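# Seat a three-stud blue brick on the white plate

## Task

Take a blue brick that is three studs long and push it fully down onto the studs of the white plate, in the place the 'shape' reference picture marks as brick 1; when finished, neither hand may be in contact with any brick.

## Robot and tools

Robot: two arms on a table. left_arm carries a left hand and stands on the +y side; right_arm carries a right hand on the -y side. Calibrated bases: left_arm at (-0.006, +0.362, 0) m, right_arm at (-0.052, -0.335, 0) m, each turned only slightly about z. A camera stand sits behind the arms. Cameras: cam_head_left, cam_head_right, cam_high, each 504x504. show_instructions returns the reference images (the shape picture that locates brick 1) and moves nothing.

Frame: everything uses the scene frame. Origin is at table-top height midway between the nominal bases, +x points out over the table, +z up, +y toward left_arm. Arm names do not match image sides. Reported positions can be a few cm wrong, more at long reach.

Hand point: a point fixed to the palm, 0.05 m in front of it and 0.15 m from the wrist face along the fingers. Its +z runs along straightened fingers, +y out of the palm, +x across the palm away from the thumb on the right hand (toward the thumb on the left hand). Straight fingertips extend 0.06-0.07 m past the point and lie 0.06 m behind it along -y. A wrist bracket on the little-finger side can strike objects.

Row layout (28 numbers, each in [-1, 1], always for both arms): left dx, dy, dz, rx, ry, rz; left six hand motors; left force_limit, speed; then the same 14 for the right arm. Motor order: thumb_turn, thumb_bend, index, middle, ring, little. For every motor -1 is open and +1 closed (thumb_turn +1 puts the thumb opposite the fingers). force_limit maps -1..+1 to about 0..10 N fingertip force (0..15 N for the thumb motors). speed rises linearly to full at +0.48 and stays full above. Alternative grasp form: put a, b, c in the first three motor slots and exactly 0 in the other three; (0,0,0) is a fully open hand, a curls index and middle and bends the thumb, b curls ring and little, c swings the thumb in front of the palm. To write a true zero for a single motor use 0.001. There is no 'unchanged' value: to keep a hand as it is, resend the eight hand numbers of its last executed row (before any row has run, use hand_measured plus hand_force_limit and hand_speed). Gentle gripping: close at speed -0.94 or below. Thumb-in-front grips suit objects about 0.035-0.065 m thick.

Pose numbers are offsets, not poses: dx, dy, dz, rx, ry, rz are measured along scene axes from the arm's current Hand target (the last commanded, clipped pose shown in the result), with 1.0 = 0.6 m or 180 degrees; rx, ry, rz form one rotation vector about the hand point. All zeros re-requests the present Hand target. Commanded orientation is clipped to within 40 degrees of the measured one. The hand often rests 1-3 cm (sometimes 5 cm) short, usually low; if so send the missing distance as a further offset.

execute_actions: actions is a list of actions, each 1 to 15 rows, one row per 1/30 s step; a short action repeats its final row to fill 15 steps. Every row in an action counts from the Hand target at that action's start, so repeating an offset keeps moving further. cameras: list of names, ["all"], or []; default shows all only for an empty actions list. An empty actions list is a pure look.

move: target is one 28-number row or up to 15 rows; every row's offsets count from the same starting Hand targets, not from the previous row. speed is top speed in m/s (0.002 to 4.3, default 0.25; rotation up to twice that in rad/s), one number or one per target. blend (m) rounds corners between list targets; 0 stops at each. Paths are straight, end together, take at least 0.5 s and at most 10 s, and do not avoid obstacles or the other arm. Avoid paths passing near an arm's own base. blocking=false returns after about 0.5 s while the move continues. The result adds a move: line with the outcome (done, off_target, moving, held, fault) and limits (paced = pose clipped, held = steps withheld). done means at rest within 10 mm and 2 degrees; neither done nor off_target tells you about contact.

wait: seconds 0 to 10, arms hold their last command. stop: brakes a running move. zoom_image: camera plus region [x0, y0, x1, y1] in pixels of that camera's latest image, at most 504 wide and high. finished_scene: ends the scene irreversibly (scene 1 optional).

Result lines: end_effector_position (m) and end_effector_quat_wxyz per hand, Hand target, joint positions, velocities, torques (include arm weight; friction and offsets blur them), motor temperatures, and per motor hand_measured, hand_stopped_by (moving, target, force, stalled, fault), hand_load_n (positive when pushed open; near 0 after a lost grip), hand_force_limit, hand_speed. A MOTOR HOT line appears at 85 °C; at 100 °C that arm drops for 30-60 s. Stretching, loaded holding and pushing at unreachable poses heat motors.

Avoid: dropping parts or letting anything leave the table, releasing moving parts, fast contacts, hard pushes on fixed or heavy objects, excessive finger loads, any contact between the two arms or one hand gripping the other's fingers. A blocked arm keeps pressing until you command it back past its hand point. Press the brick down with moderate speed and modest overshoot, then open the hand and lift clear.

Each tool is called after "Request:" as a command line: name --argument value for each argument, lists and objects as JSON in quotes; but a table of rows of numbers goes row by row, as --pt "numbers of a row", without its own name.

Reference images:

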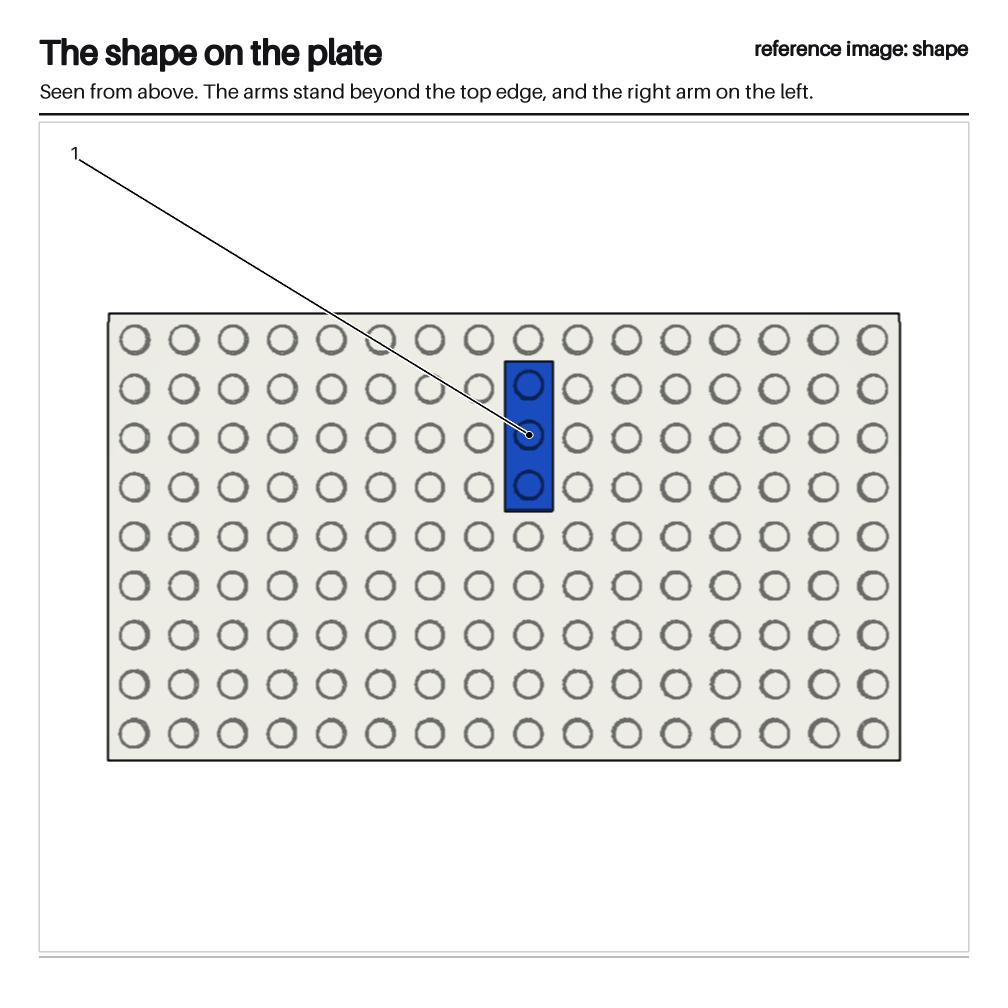

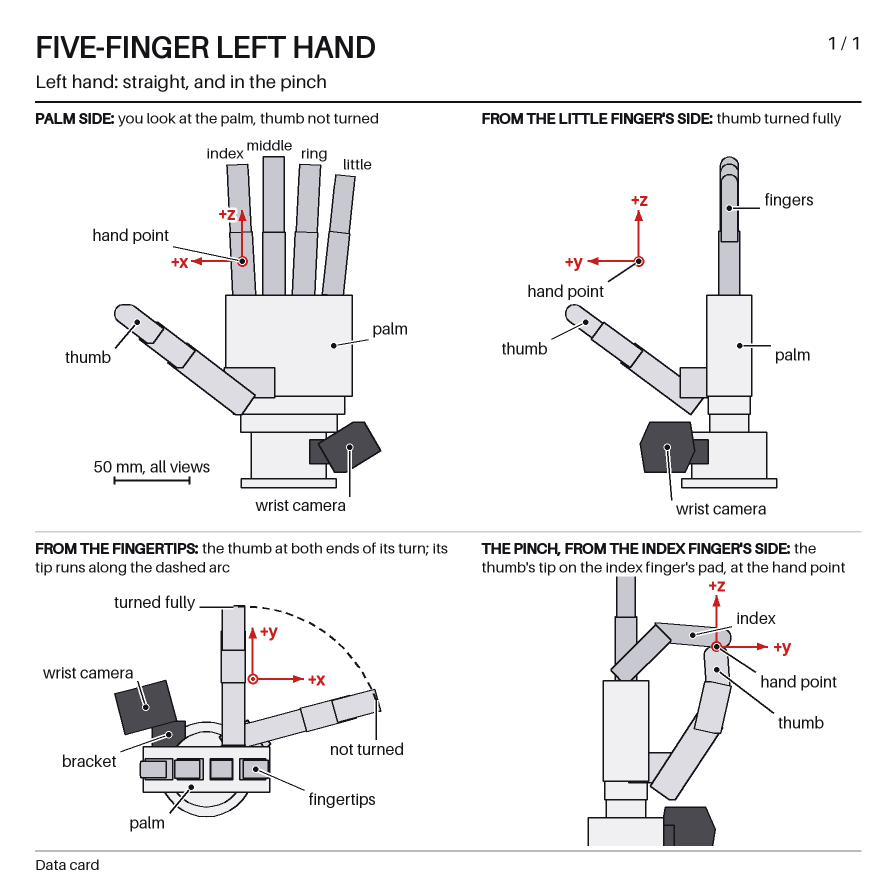

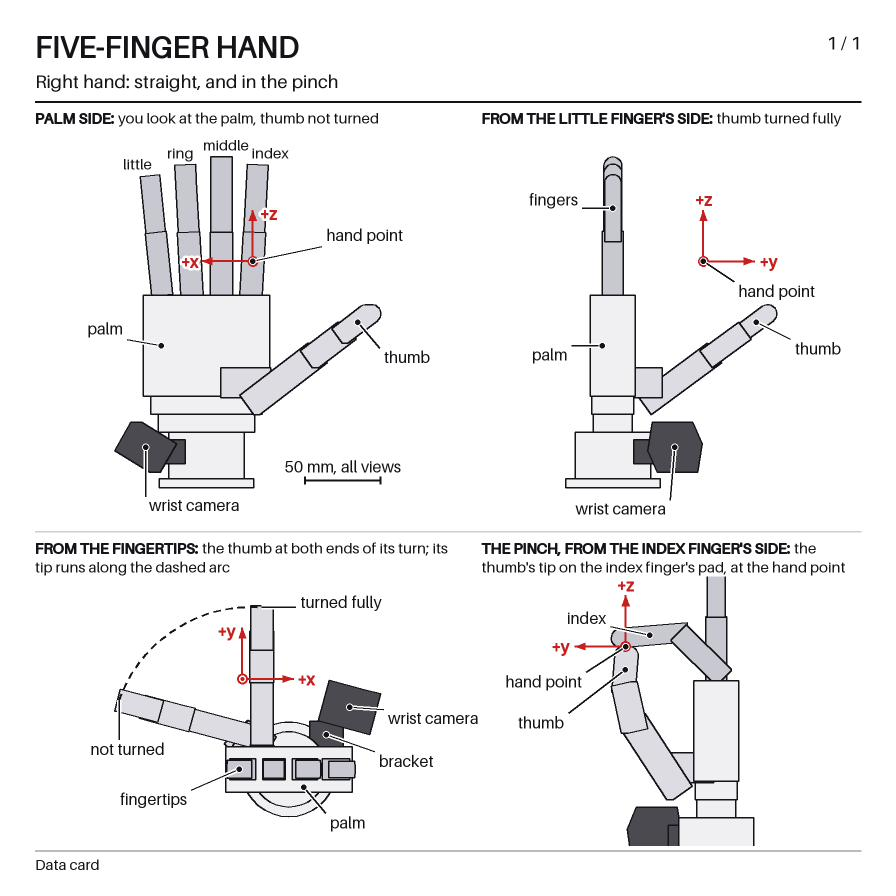

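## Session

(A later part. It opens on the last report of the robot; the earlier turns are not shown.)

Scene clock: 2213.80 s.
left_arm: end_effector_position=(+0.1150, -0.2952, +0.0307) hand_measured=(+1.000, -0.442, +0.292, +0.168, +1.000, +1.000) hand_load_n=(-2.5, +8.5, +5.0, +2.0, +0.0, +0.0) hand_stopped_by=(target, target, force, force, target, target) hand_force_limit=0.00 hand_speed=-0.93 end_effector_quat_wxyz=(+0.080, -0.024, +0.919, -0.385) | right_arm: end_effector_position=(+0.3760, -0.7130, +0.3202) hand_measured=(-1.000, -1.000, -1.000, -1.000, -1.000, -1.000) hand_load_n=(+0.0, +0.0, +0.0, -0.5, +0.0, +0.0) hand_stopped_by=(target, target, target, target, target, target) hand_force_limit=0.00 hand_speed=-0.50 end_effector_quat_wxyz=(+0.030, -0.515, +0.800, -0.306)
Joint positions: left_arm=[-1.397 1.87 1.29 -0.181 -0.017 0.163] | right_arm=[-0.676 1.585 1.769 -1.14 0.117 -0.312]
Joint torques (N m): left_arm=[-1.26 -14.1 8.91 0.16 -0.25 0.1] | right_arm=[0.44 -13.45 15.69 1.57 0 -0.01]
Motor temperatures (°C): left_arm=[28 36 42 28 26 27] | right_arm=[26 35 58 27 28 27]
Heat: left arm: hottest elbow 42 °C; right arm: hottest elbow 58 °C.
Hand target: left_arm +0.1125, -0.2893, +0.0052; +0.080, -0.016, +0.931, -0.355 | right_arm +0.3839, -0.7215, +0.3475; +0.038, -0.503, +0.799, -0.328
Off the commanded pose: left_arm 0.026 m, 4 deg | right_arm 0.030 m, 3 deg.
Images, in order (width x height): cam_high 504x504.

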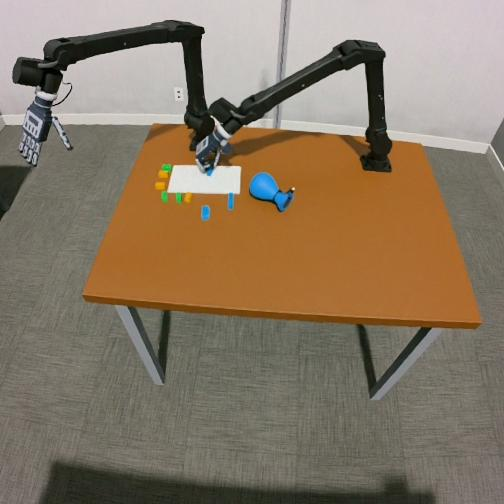

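Request:
move --target '[-0.008,-0.02,0.045,-0.05,0,0, 1,-0.44,0.6,0.5,1,1, 0.0,-0.93, 0,0,0,0,0,0, 0,0,0,0,0,0, 0,-0.5]' --speed 0.05 --cameras '["all"]'

Request:
zoom_image --camera "cam_high" --region '[198, 160, 222, 184]'

Request:
zoom_image --camera "cam_head_right" --region '[384, 358, 420, 394]'

Scene clock: 2223.03 s.
left_arm: end_effector_position=(+0.1140, -0.2994, +0.0325) hand_measured=(+1.000, -0.442, +0.292, +0.168, +1.000, +1.000) hand_load_n=(-0.5, +5.0, +3.5, +0.0, +0.0, +0.0) hand_stopped_by=(target, target, force, force, target, target) hand_force_limit=0.00 hand_speed=-0.93 end_effector_quat_wxyz=(+0.083, -0.022, +0.903, -0.421) | right_arm: end_effector_position=(+0.3760, -0.7130, +0.3202) hand_measured=(-1.000, -1.000, -1.000, -1.000, -1.000, -1.000) hand_load_n=(+0.0, +0.0, +0.0, +0.0, +0.0, +0.0) hand_stopped_by=(target, target, target, target, target, target) hand_force_limit=0.00 hand_speed=-0.50 end_effector_quat_wxyz=(+0.030, -0.515, +0.800, -0.306)
Joint positions: left_arm=[-1.397 1.857 1.235 -0.063 -0.008 0.163] | right_arm=[-0.676 1.585 1.769 -1.14 0.117 -0.312]
Joint torques (N m): left_arm=[-1.49 -17.32 7.15 2.74 0.12 -0.13] | right_arm=[-0.21 -13.8 15.62 1.58 -0.05 -0.01]
Motor temperatures (°C): left_arm=[28 36 43 28 26 27] | right_arm=[26 35 58 27 28 27]
Heat: left arm: hottest elbow 43 °C; right arm: hottest elbow 58 °C.
Hand target: left_arm +0.1076, -0.3013, +0.0323; +0.079, -0.022, +0.900, -0.427 | right_arm +0.3839, -0.7215, +0.3475; +0.038, -0.503, +0.799, -0.328
Off the commanded pose: left_arm 0.007 m, 1 deg | right_arm 0.030 m, 3 deg.
move: off_target (right_arm)

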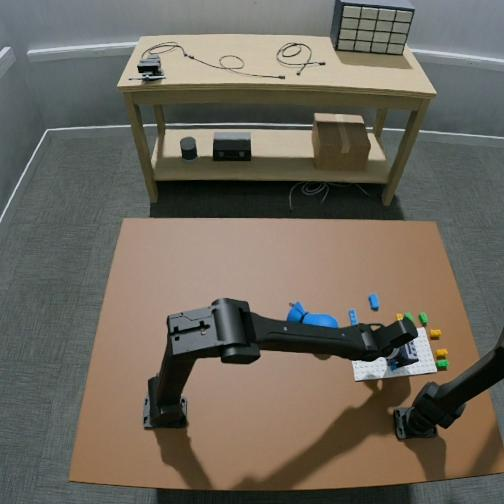

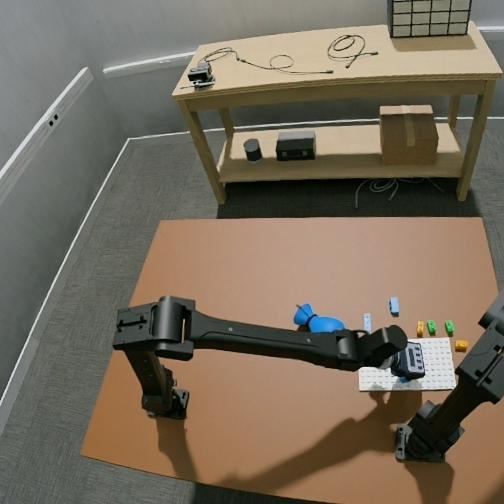

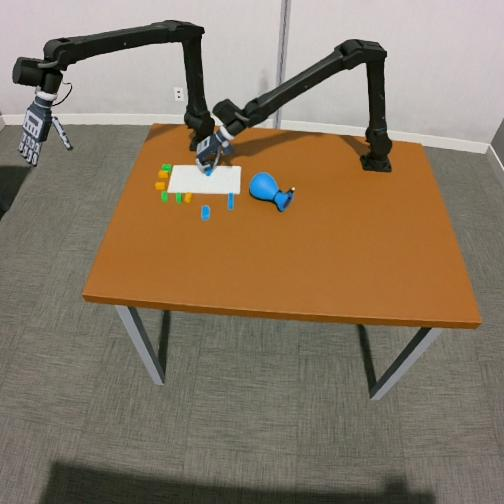

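Scaled by 21.000.

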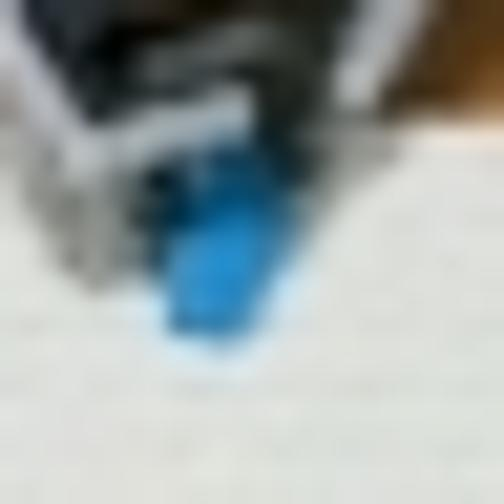

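Scaled by 14.000.

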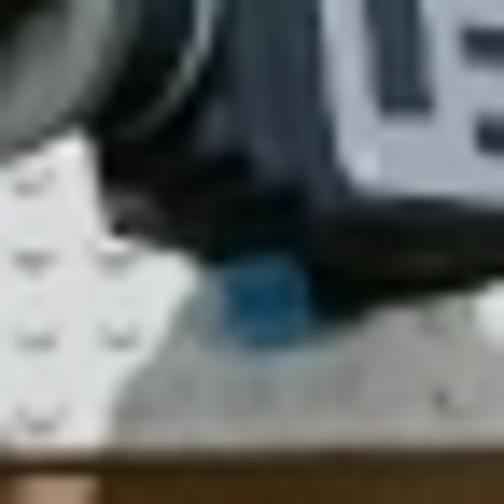

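Request:
execute_actions --actions '[[[0,0,0,0,0,0, 1,-0.5,0.21,0.155,1,1, -0.2,-0.85, 0,0,0,0,0,0, 0,0,0,0,0,0, 0,-0.5]],[[0,0,0,0,0,0, 1,-0.5,0.21,0.155,1,1, -0.2,-0.85, 0,0,0,0,0,0, 0,0,0,0,0,0, 0,-0.5]],[[0,0,0,0,0,0, 1,-0.36,0.21,0.155,1,1, -0.45,-0.92, 0,0,0,0,0,0, 0,0,0,0,0,0, 0,-0.5]],[[0,0,0,0,0,0, 1,-0.36,0.21,0.155,1,1, -0.45,-0.92, 0,0,0,0,0,0, 0,0,0,0,0,0, 0,-0.5]],[[0,0,0,0,0,0, 1,-0.36,0.21,0.155,1,1, -0.45,-0.92, 0,0,0,0,0,0, 0,0,0,0,0,0, 0,-0.5]]]' --cameras '["cam_high","cam_head_right","cam_head_left"]'

Request:
zoom_image --camera "cam_high" --region '[198, 160, 222, 184]'

Request:
zoom_image --camera "cam_head_right" --region '[384, 358, 420, 394]'

Request:
zoom_image --camera "cam_head_left" --region '[374, 346, 410, 382]'

Scene clock: 2237.53 s.
left_arm: end_effector_position=(+0.1139, -0.2996, +0.0325) hand_measured=(+1.000, -0.414, +0.210, +0.154, +1.000, +1.000) hand_load_n=(+0.0, +4.5, +0.0, +3.0, +0.0, +0.0) hand_stopped_by=(target, force, target, target, target, target) hand_force_limit=-0.45 hand_speed=-0.92 end_effector_quat_wxyz=(+0.082, -0.022, +0.903, -0.422) | right_arm: end_effector_position=(+0.3760, -0.7130, +0.3202) hand_measured=(-1.000, -1.000, -1.000, -1.000, -1.000, -1.000) hand_load_n=(+0.0, +0.0, +0.0, +0.0, +0.0, +0.0) hand_stopped_by=(target, target, target, target, target, target) hand_force_limit=0.00 hand_speed=-0.50 end_effector_quat_wxyz=(+0.030, -0.515, +0.800, -0.306)
Joint positions: left_arm=[-1.397 1.857 1.234 -0.059 -0.007 0.163] | right_arm=[-0.676 1.585 1.769 -1.14 0.117 -0.312]
Joint torques (N m): left_arm=[-1.49 -17.32 7.24 2.59 0.08 -0.13] | right_arm=[0.21 -13.74 15.75 1.59 -0.02 -0.03]
Motor temperatures (°C): left_arm=[28 37 41 28 26 27] | right_arm=[26 35 58 27 28 27]
Heat: left arm: hottest elbow 41 °C; right arm: hottest elbow 58 °C.
Hand target: left_arm +0.1077, -0.3013, +0.0322; +0.079, -0.022, +0.900, -0.427 | right_arm +0.3839, -0.7215, +0.3475; +0.038, -0.503, +0.799, -0.328
Off the commanded pose: left_arm 0.006 m, 1 deg | right_arm 0.030 m, 3 deg.

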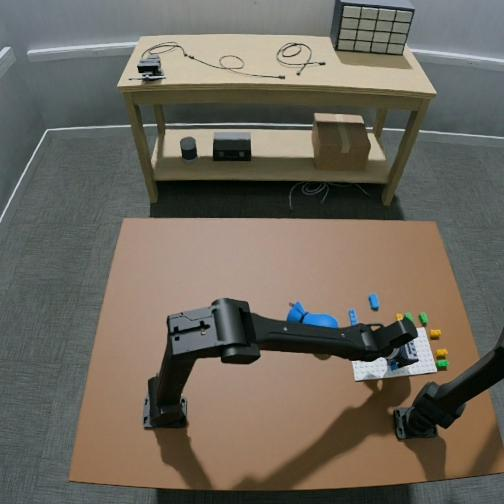

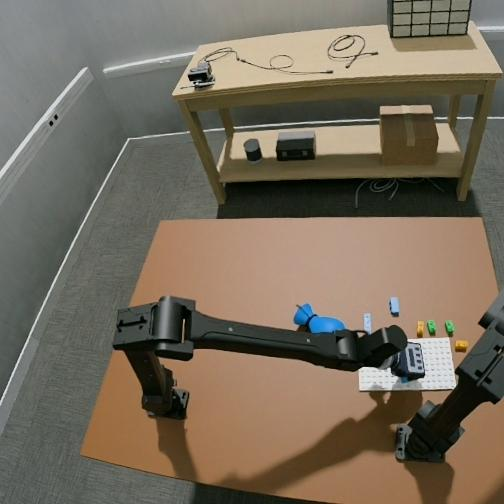

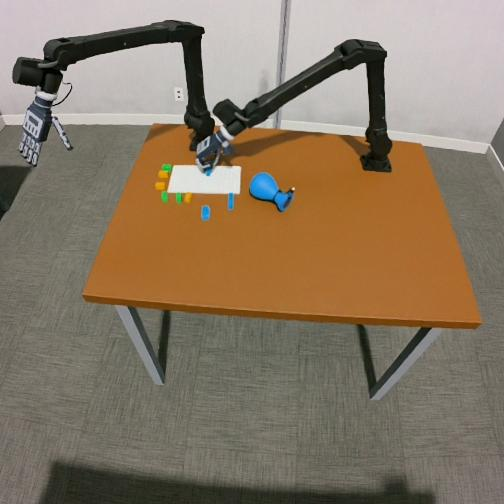

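Scaled by 21.000.

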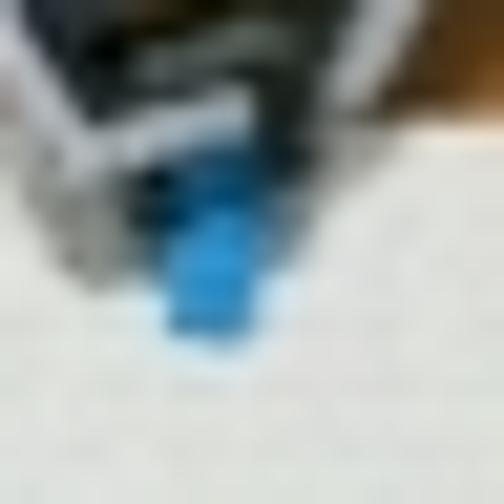

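Scaled by 14.000.

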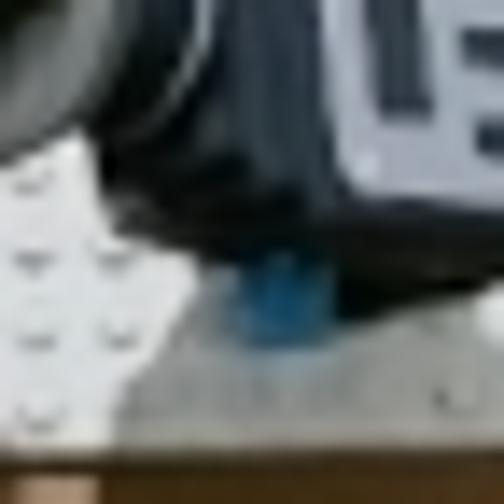

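Scaled by 14.000.

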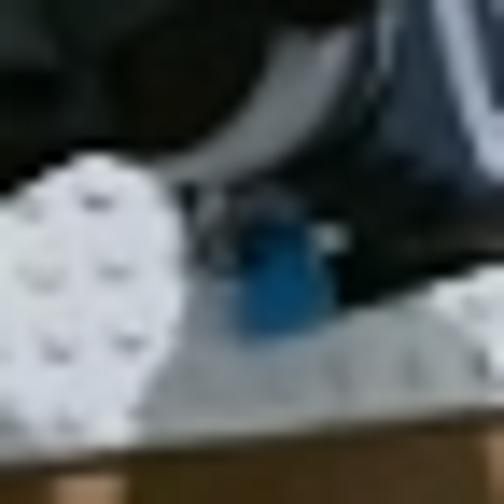

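Request:
execute_actions --actions '[[[0,0,0,0,0,0, 1,-0.25,0.21,0.155,1,1, 0.3,-0.92, 0,0,0,0,0,0, 0,0,0,0,0,0, 0,-0.5]],[[0,0,0,0,0,0, 1,-0.25,0.21,0.155,1,1, 0.3,-0.92, 0,0,0,0,0,0, 0,0,0,0,0,0, 0,-0.5]]]' --cameras '["cam_high"]'

Request:
zoom_image --camera "cam_high" --region '[198, 160, 222, 184]'

Scene clock: 2251.27 s.
left_arm: end_effector_position=(+0.1137, -0.2997, +0.0326) hand_measured=(+1.000, -0.360, +0.210, +0.154, +1.000, +1.000) hand_load_n=(+0.0, +9.5, +0.0, +9.0, +0.0, +0.0) hand_stopped_by=(target, force, target, target, target, target) hand_force_limit=0.30 hand_speed=-0.92 end_effector_quat_wxyz=(+0.082, -0.022, +0.902, -0.422) | right_arm: end_effector_position=(+0.3760, -0.7130, +0.3202) hand_measured=(-1.000, -1.000, -1.000, -1.000, -1.000, -1.000) hand_load_n=(+0.0, +0.0, +0.0, +0.0, +0.0, +0.5) hand_stopped_by=(target, target, target, target, target, target) hand_force_limit=0.00 hand_speed=-0.50 end_effector_quat_wxyz=(+0.030, -0.515, +0.800, -0.306)
Joint positions: left_arm=[-1.397 1.857 1.234 -0.058 -0.006 0.163] | right_arm=[-0.676 1.585 1.769 -1.14 0.117 -0.312]
Joint torques (N m): left_arm=[-1.49 -17.26 7.25 2.55 0.05 -0.13] | right_arm=[0.38 -13.86 15.6 1.54 -0.05 -0.02]
Motor temperatures (°C): left_arm=[28 38 41 28 26 27] | right_arm=[26 35 58 27 28 27]
Heat: left arm: hottest elbow 41 °C; right arm: hottest elbow 58 °C.
Hand target: left_arm +0.1077, -0.3012, +0.0322; +0.079, -0.022, +0.900, -0.427 | right_arm +0.3839, -0.7215, +0.3475; +0.038, -0.503, +0.799, -0.328
Off the commanded pose: left_arm 0.006 m, 1 deg | right_arm 0.030 m, 3 deg.
Images, in order (width x height): cam_high 504x504.

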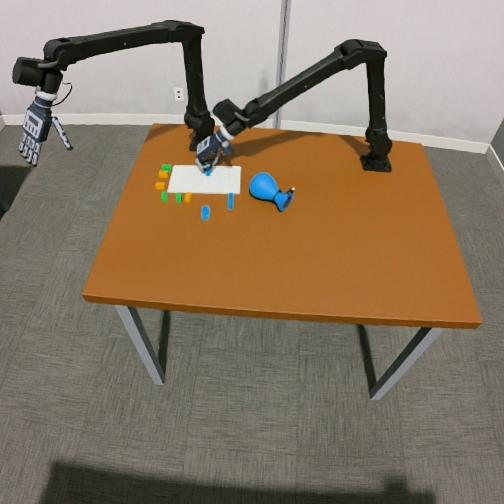

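Scaled by 21.000.

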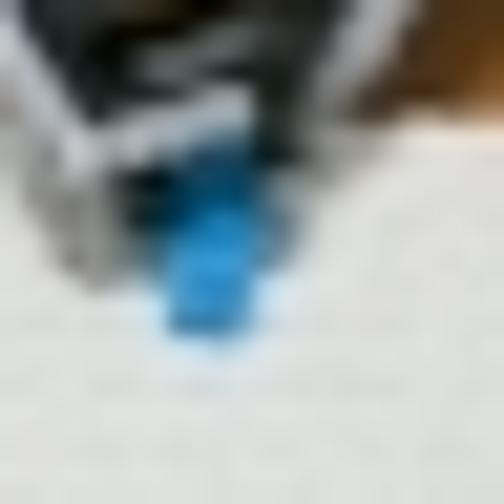

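Request:
zoom_image --camera "cam_high" --region '[190, 155, 230, 195]'

Request:
execute_actions --actions '[]'

Request:
zoom_image --camera "cam_head_right" --region '[384, 358, 420, 394]'

Request:
zoom_image --camera "cam_head_left" --region '[374, 346, 410, 382]'

Scaled by 12.600.

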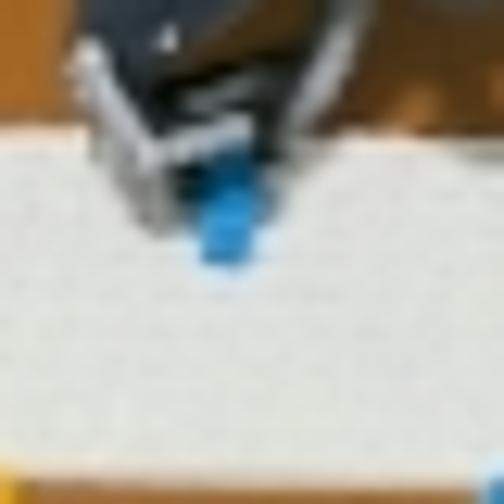

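Scene clock: 2261.57 s.
left_arm: end_effector_position=(+0.1137, -0.2997, +0.0326) hand_measured=(+1.000, -0.360, +0.210, +0.154, +1.000, +1.000) hand_load_n=(+0.0, +9.5, +0.0, +9.0, +0.0, +0.0) hand_stopped_by=(target, force, target, target, target, target) hand_force_limit=0.30 hand_speed=-0.92 end_effector_quat_wxyz=(+0.082, -0.022, +0.902, -0.422) | right_arm: end_effector_position=(+0.3760, -0.7130, +0.3202) hand_measured=(-1.000, -1.000, -1.000, -1.000, -1.000, -1.000) hand_load_n=(+0.0, +0.0, +0.0, +0.0, +0.0, +0.0) hand_stopped_by=(target, target, target, target, target, target) hand_force_limit=0.00 hand_speed=-0.50 end_effector_quat_wxyz=(+0.030, -0.515, +0.800, -0.306)
Joint positions: left_arm=[-1.397 1.857 1.234 -0.058 -0.006 0.163] | right_arm=[-0.676 1.585 1.769 -1.14 0.117 -0.312]
Joint velocities: within noise
Joint torques (N m): left_arm=[-1.44 -17.32 7.25 2.55 0.05 -0.13] | right_arm=[0.56 -13.68 15.69 1.59 -0.04 -0.02]
Motor temperatures (°C): left_arm=[28 38 42 28 26 27] | right_arm=[26 35 58 27 28 27]
Heat: left arm: hottest elbow 42 °C; right arm: hottest elbow 58 °C.
Hand target: left_arm +0.1077, -0.3012, +0.0322; +0.079, -0.022, +0.900, -0.427 | right_arm +0.3839, -0.7215, +0.3475; +0.038, -0.503, +0.799, -0.328
Off the commanded pose: left_arm 0.006 m, 1 deg | right_arm 0.030 m, 3 deg.

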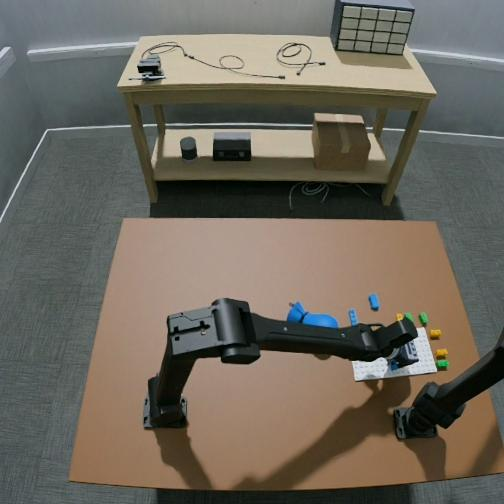

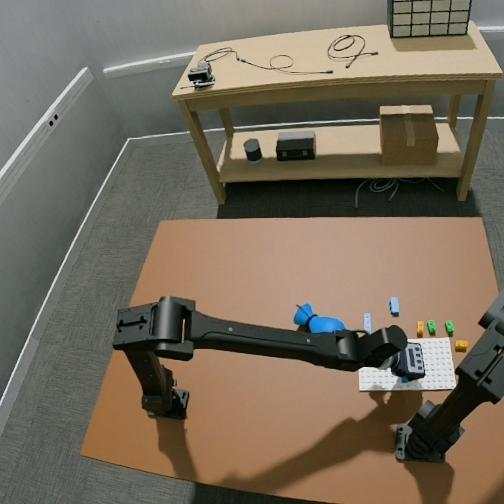

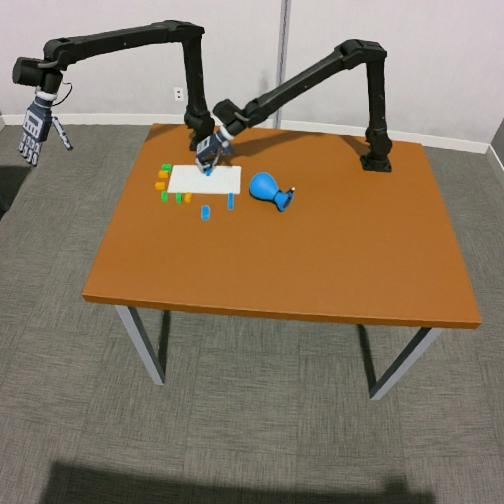

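Scaled by 14.000.

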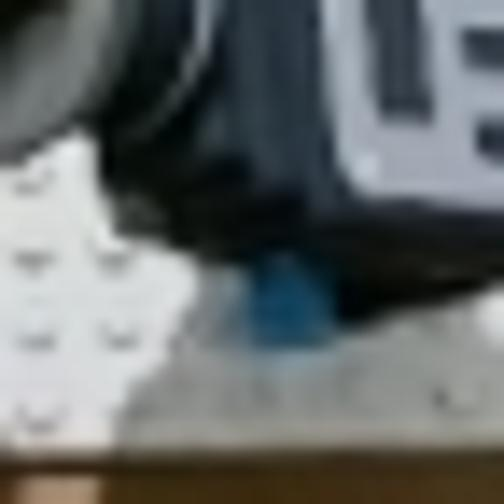

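Scaled by 14.000.

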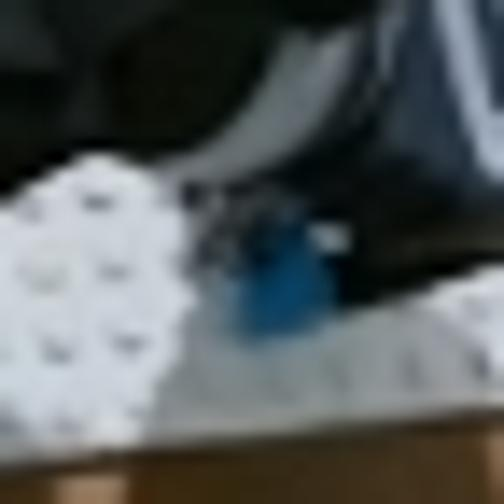

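Request:
move --target '[0.0,0.045,-0.07,0.035,0,0, 1,-0.25,0.21,0.155,1,1, 0.3,-0.92, 0,0,0,0,0,0, 0,0,0,0,0,0, 0,-0.5]' --speed 0.05 --cameras '["all"]'

Request:
zoom_image --camera "cam_head_right" --region '[384, 358, 420, 394]'

Request:
zoom_image --camera "cam_high" --region '[190, 155, 230, 195]'

Scene clock: 2272.47 s.
left_arm: end_effector_position=(+0.1151, -0.2981, +0.0310) hand_measured=(+1.000, -0.360, +0.210, +0.154, +1.000, +1.000) hand_load_n=(-0.5, +10.0, +0.0, +9.0, +0.0, +0.0) hand_stopped_by=(target, force, target, target, target, target) hand_force_limit=0.30 hand_speed=-0.92 end_effector_quat_wxyz=(+0.086, -0.022, +0.903, -0.420) | right_arm: end_effector_position=(+0.3760, -0.7130, +0.3202) hand_measured=(-1.000, -1.000, -1.000, -1.000, -1.000, -1.000) hand_load_n=(+0.0, +0.0, +0.0, +0.0, -0.5, +0.0) hand_stopped_by=(target, target, target, target, target, target) hand_force_limit=0.00 hand_speed=-0.50 end_effector_quat_wxyz=(+0.030, -0.515, +0.800, -0.306)
Joint positions: left_arm=[-1.397 1.857 1.231 -0.058 -0.013 0.166] | right_arm=[-0.676 1.585 1.769 -1.14 0.117 -0.312]
Joint torques (N m): left_arm=[-1.2 -14.56 5.57 0.42 -0.13 0.01] | right_arm=[0.03 -13.68 15.69 1.51 -0.05 -0.01]
Motor temperatures (°C): left_arm=[28 38 41 28 26 27] | right_arm=[26 35 58 27 28 27]
Heat: left arm: hottest elbow 41 °C; right arm: hottest elbow 58 °C.
Hand target: left_arm +0.1077, -0.2742, -0.0098; +0.080, -0.018, +0.923, -0.377 | right_arm +0.3839, -0.7215, +0.3475; +0.038, -0.503, +0.799, -0.328
Off the commanded pose: left_arm 0.048 m, 5 deg | right_arm 0.030 m, 3 deg.
move: off_target (left_arm, right_arm)

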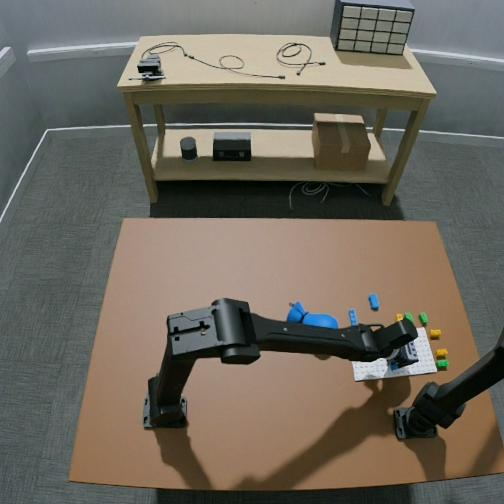

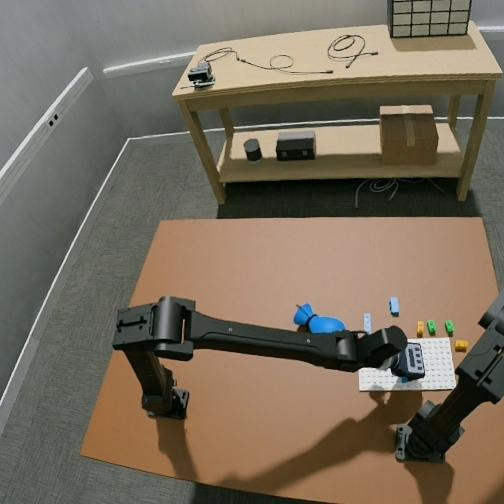

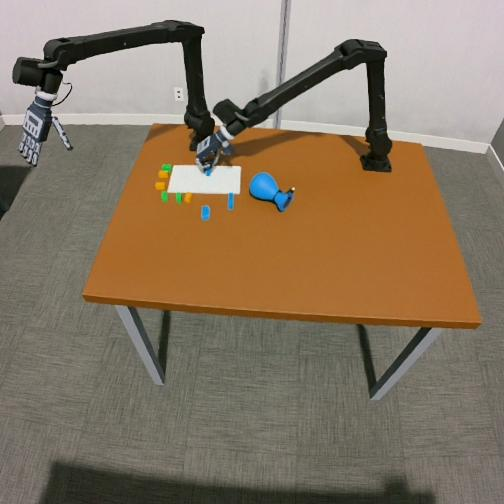

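Scaled by 14.000.

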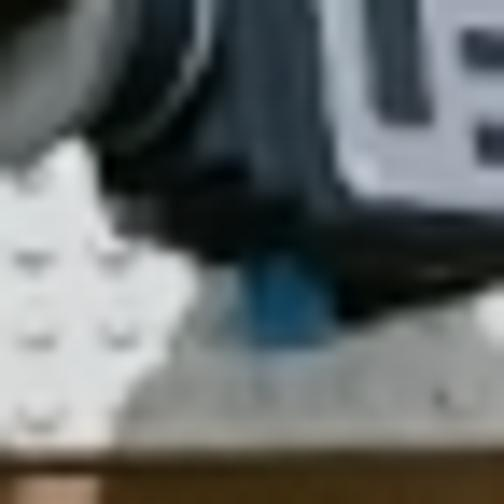

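Scaled by 12.600.

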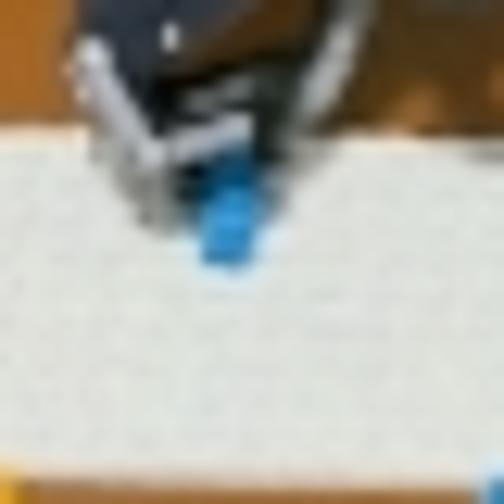

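Request:
move --target '[-0.003,0.03,-0.07,0.04,0,0, 1,-0.25,0.21,0.155,1,1, 0.3,-0.92, 0,0,0,0,0,0, 0,0,0,0,0,0, 0,-0.5]' --speed 0.05 --cameras '["all"]'

Request:
zoom_image --camera "cam_head_right" --region '[384, 358, 420, 394]'

Request:
zoom_image --camera "cam_high" --region '[190, 155, 230, 195]'

Scene clock: 2278.73 s.
left_arm: end_effector_position=(+0.1152, -0.2952, +0.0279) hand_measured=(+1.000, -0.360, +0.210, +0.154, +1.000, +1.000) hand_load_n=(-2.5, +9.5, +0.0, +8.0, +0.0, +0.0) hand_stopped_by=(target, force, target, target, target, target) hand_force_limit=0.30 hand_speed=-0.92 end_effector_quat_wxyz=(+0.092, -0.018, +0.911, -0.402) | right_arm: end_effector_position=(+0.3760, -0.7130, +0.3202) hand_measured=(-1.000, -1.000, -1.000, -1.000, -1.000, -1.000) hand_load_n=(+0.0, +0.0, +0.0, +0.0, +0.0, +0.0) hand_stopped_by=(target, target, target, target, target, target) hand_force_limit=0.00 hand_speed=-0.50 end_effector_quat_wxyz=(+0.030, -0.515, +0.800, -0.306)
Joint positions: left_arm=[-1.402 1.863 1.251 -0.108 -0.03 0.177] | right_arm=[-0.676 1.585 1.769 -1.14 0.117 -0.312]
Joint torques (N m): left_arm=[-1.2 -10.64 5.26 -1.07 -0.3 0.04] | right_arm=[0.15 -13.63 15.86 1.58 -0.03 -0.05]
Motor temperatures (°C): left_arm=[28 38 41 28 26 27] | right_arm=[26 35 58 27 28 27]
Heat: left arm: hottest elbow 41 °C; right arm: hottest elbow 58 °C.
Hand target: left_arm +0.1059, -0.2564, -0.0516; +0.081, -0.012, +0.944, -0.319 | right_arm +0.3839, -0.7215, +0.3475; +0.038, -0.503, +0.799, -0.328
Off the commanded pose: left_arm 0.089 m, 10 deg | right_arm 0.030 m, 3 deg.
move: off_target (left_arm, right_arm)

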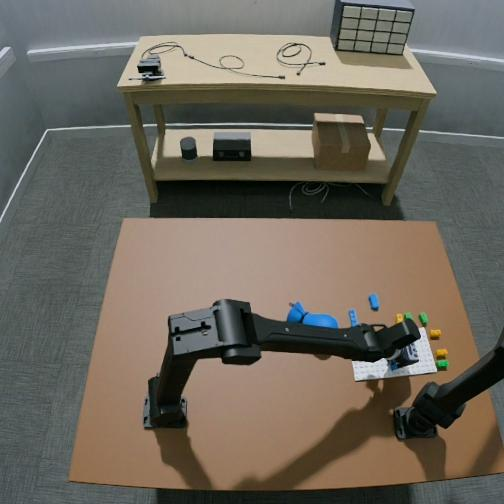

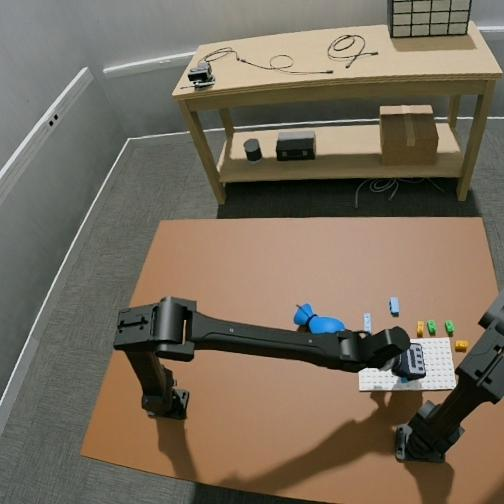

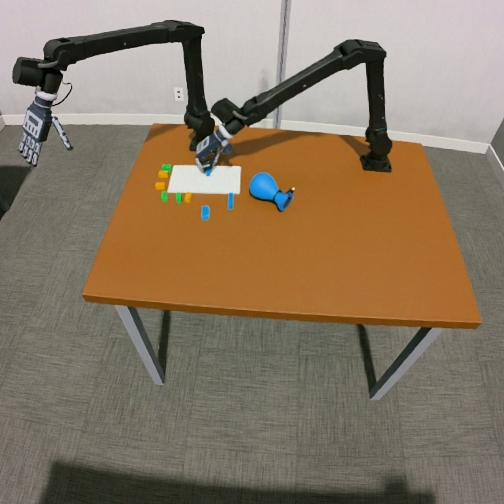

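Scaled by 14.000.

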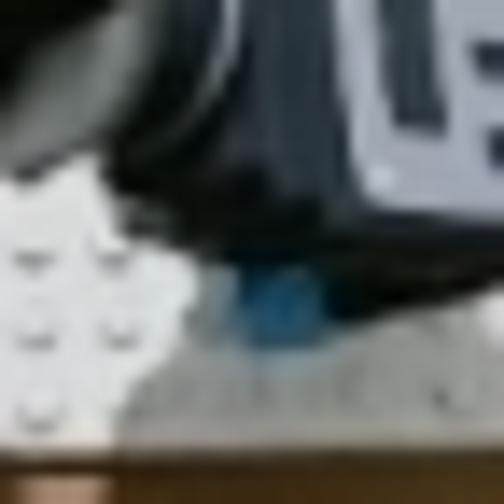

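Scaled by 12.600.

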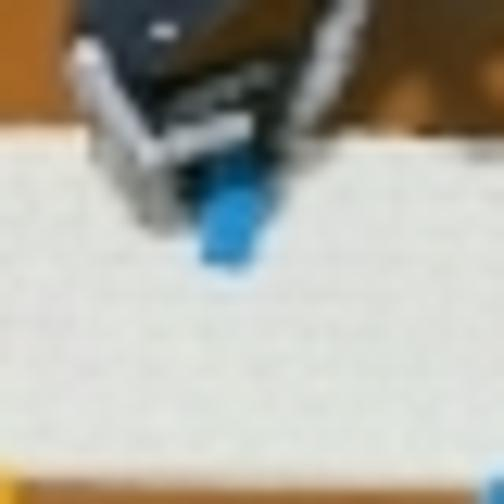

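Request:
move --target '[0.0035,-0.068,0.124,-0.072,0,0, 1,-0.25,0.21,0.155,1,1, 0.3,-0.92, 0,0,0,0,0,0, 0,0,0,0,0,0, 0,-0.5]' --speed 0.06 --cameras '["all"]'

Request:
zoom_image --camera "cam_head_right" --region '[384, 358, 420, 394]'

Request:
zoom_image --camera "cam_high" --region '[190, 155, 230, 195]'

Scene clock: 2307.00 s.
left_arm: end_effector_position=(+0.1121, -0.3005, +0.0323) hand_measured=(+1.000, -0.360, +0.210, +0.154, +1.000, +1.000) hand_load_n=(-1.5, +5.0, +0.0, +6.0, +0.0, +0.5) hand_stopped_by=(target, force, target, target, target, target) hand_force_limit=0.30 hand_speed=-0.92 end_effector_quat_wxyz=(+0.086, -0.015, +0.901, -0.425) | right_arm: end_effector_position=(+0.3760, -0.7130, +0.3202) hand_measured=(-1.000, -1.000, -1.000, -1.000, -1.000, -1.000) hand_load_n=(+0.0, +0.0, +0.0, +0.0, +0.0, +0.0) hand_stopped_by=(target, target, target, target, target, target) hand_force_limit=0.00 hand_speed=-0.50 end_effector_quat_wxyz=(+0.030, -0.515, +0.800, -0.306)
Joint positions: left_arm=[-1.402 1.857 1.229 -0.045 -0.01 0.175] | right_arm=[-0.676 1.585 1.769 -1.14 0.117 -0.312]
Joint torques (N m): left_arm=[-0.91 -16.44 6.71 2.45 0.18 -0.21] | right_arm=[0.5 -13.51 15.72 1.43 -0.03 -0.02]
Motor temperatures (°C): left_arm=[28 36 40 28 26 27] | right_arm=[26 35 58 27 28 27]
Heat: left arm: hottest elbow 40 °C; right arm: hottest elbow 58 °C.
Hand target: left_arm +0.1080, -0.2972, +0.0229; +0.079, -0.022, +0.902, -0.423 | right_arm +0.3839, -0.7215, +0.3475; +0.038, -0.503, +0.799, -0.328
Off the commanded pose: left_arm 0.011 m, 1 deg | right_arm 0.030 m, 3 deg.
move: off_target (left_arm, right_arm)

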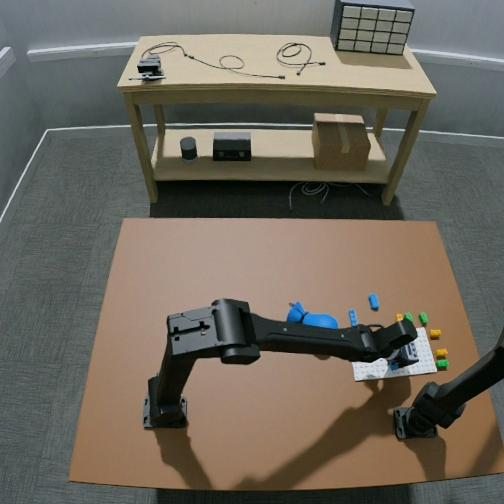

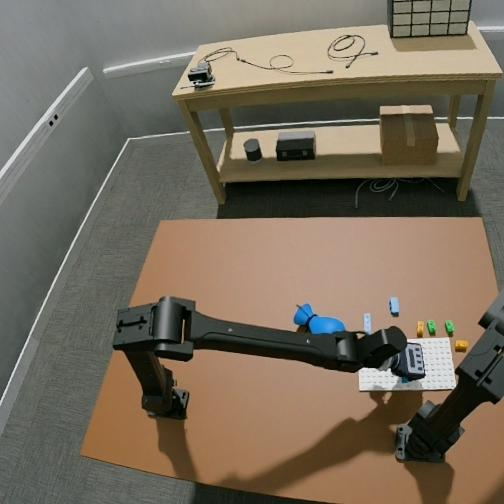

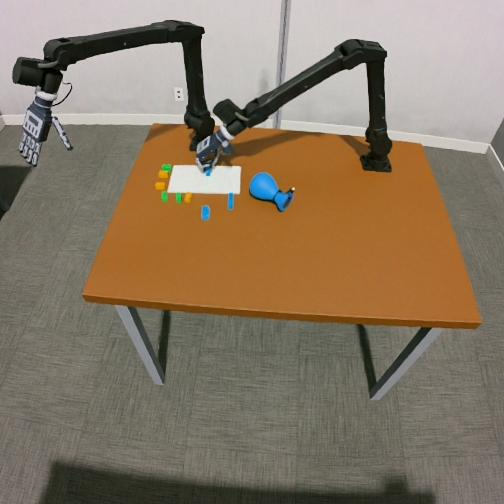

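Scaled by 14.000.

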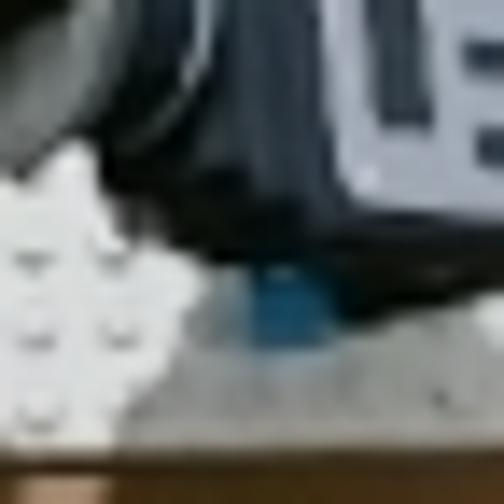

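Scaled by 12.600.

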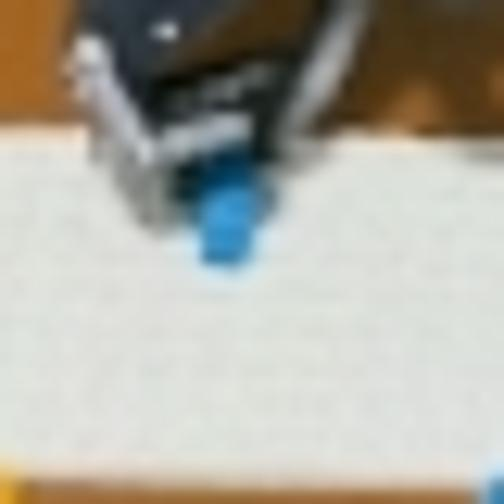

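Request:
zoom_image --camera "cam_head_left" --region '[374, 346, 410, 382]'

Request:
zoom_image --camera "cam_head_left" --region '[345, 325, 441, 385]'

Request:
zoom_image --camera "cam_head_right" --region '[355, 335, 460, 395]'

Scaled by 14.000.

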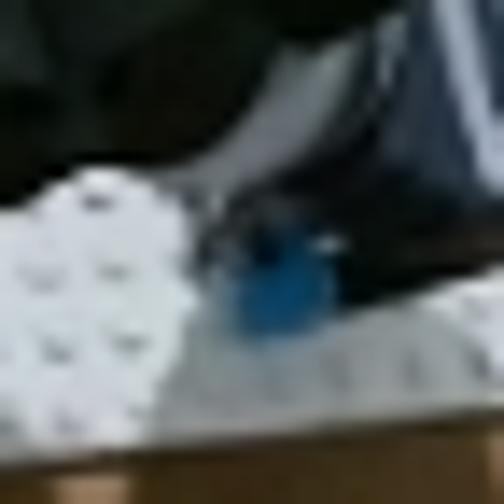

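Scaled by 5.250.

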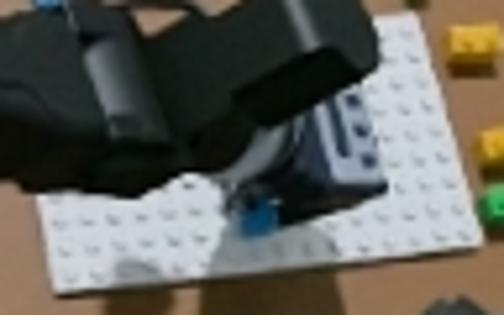

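Scaled by 4.800.

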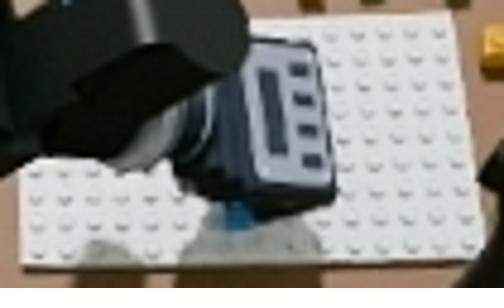

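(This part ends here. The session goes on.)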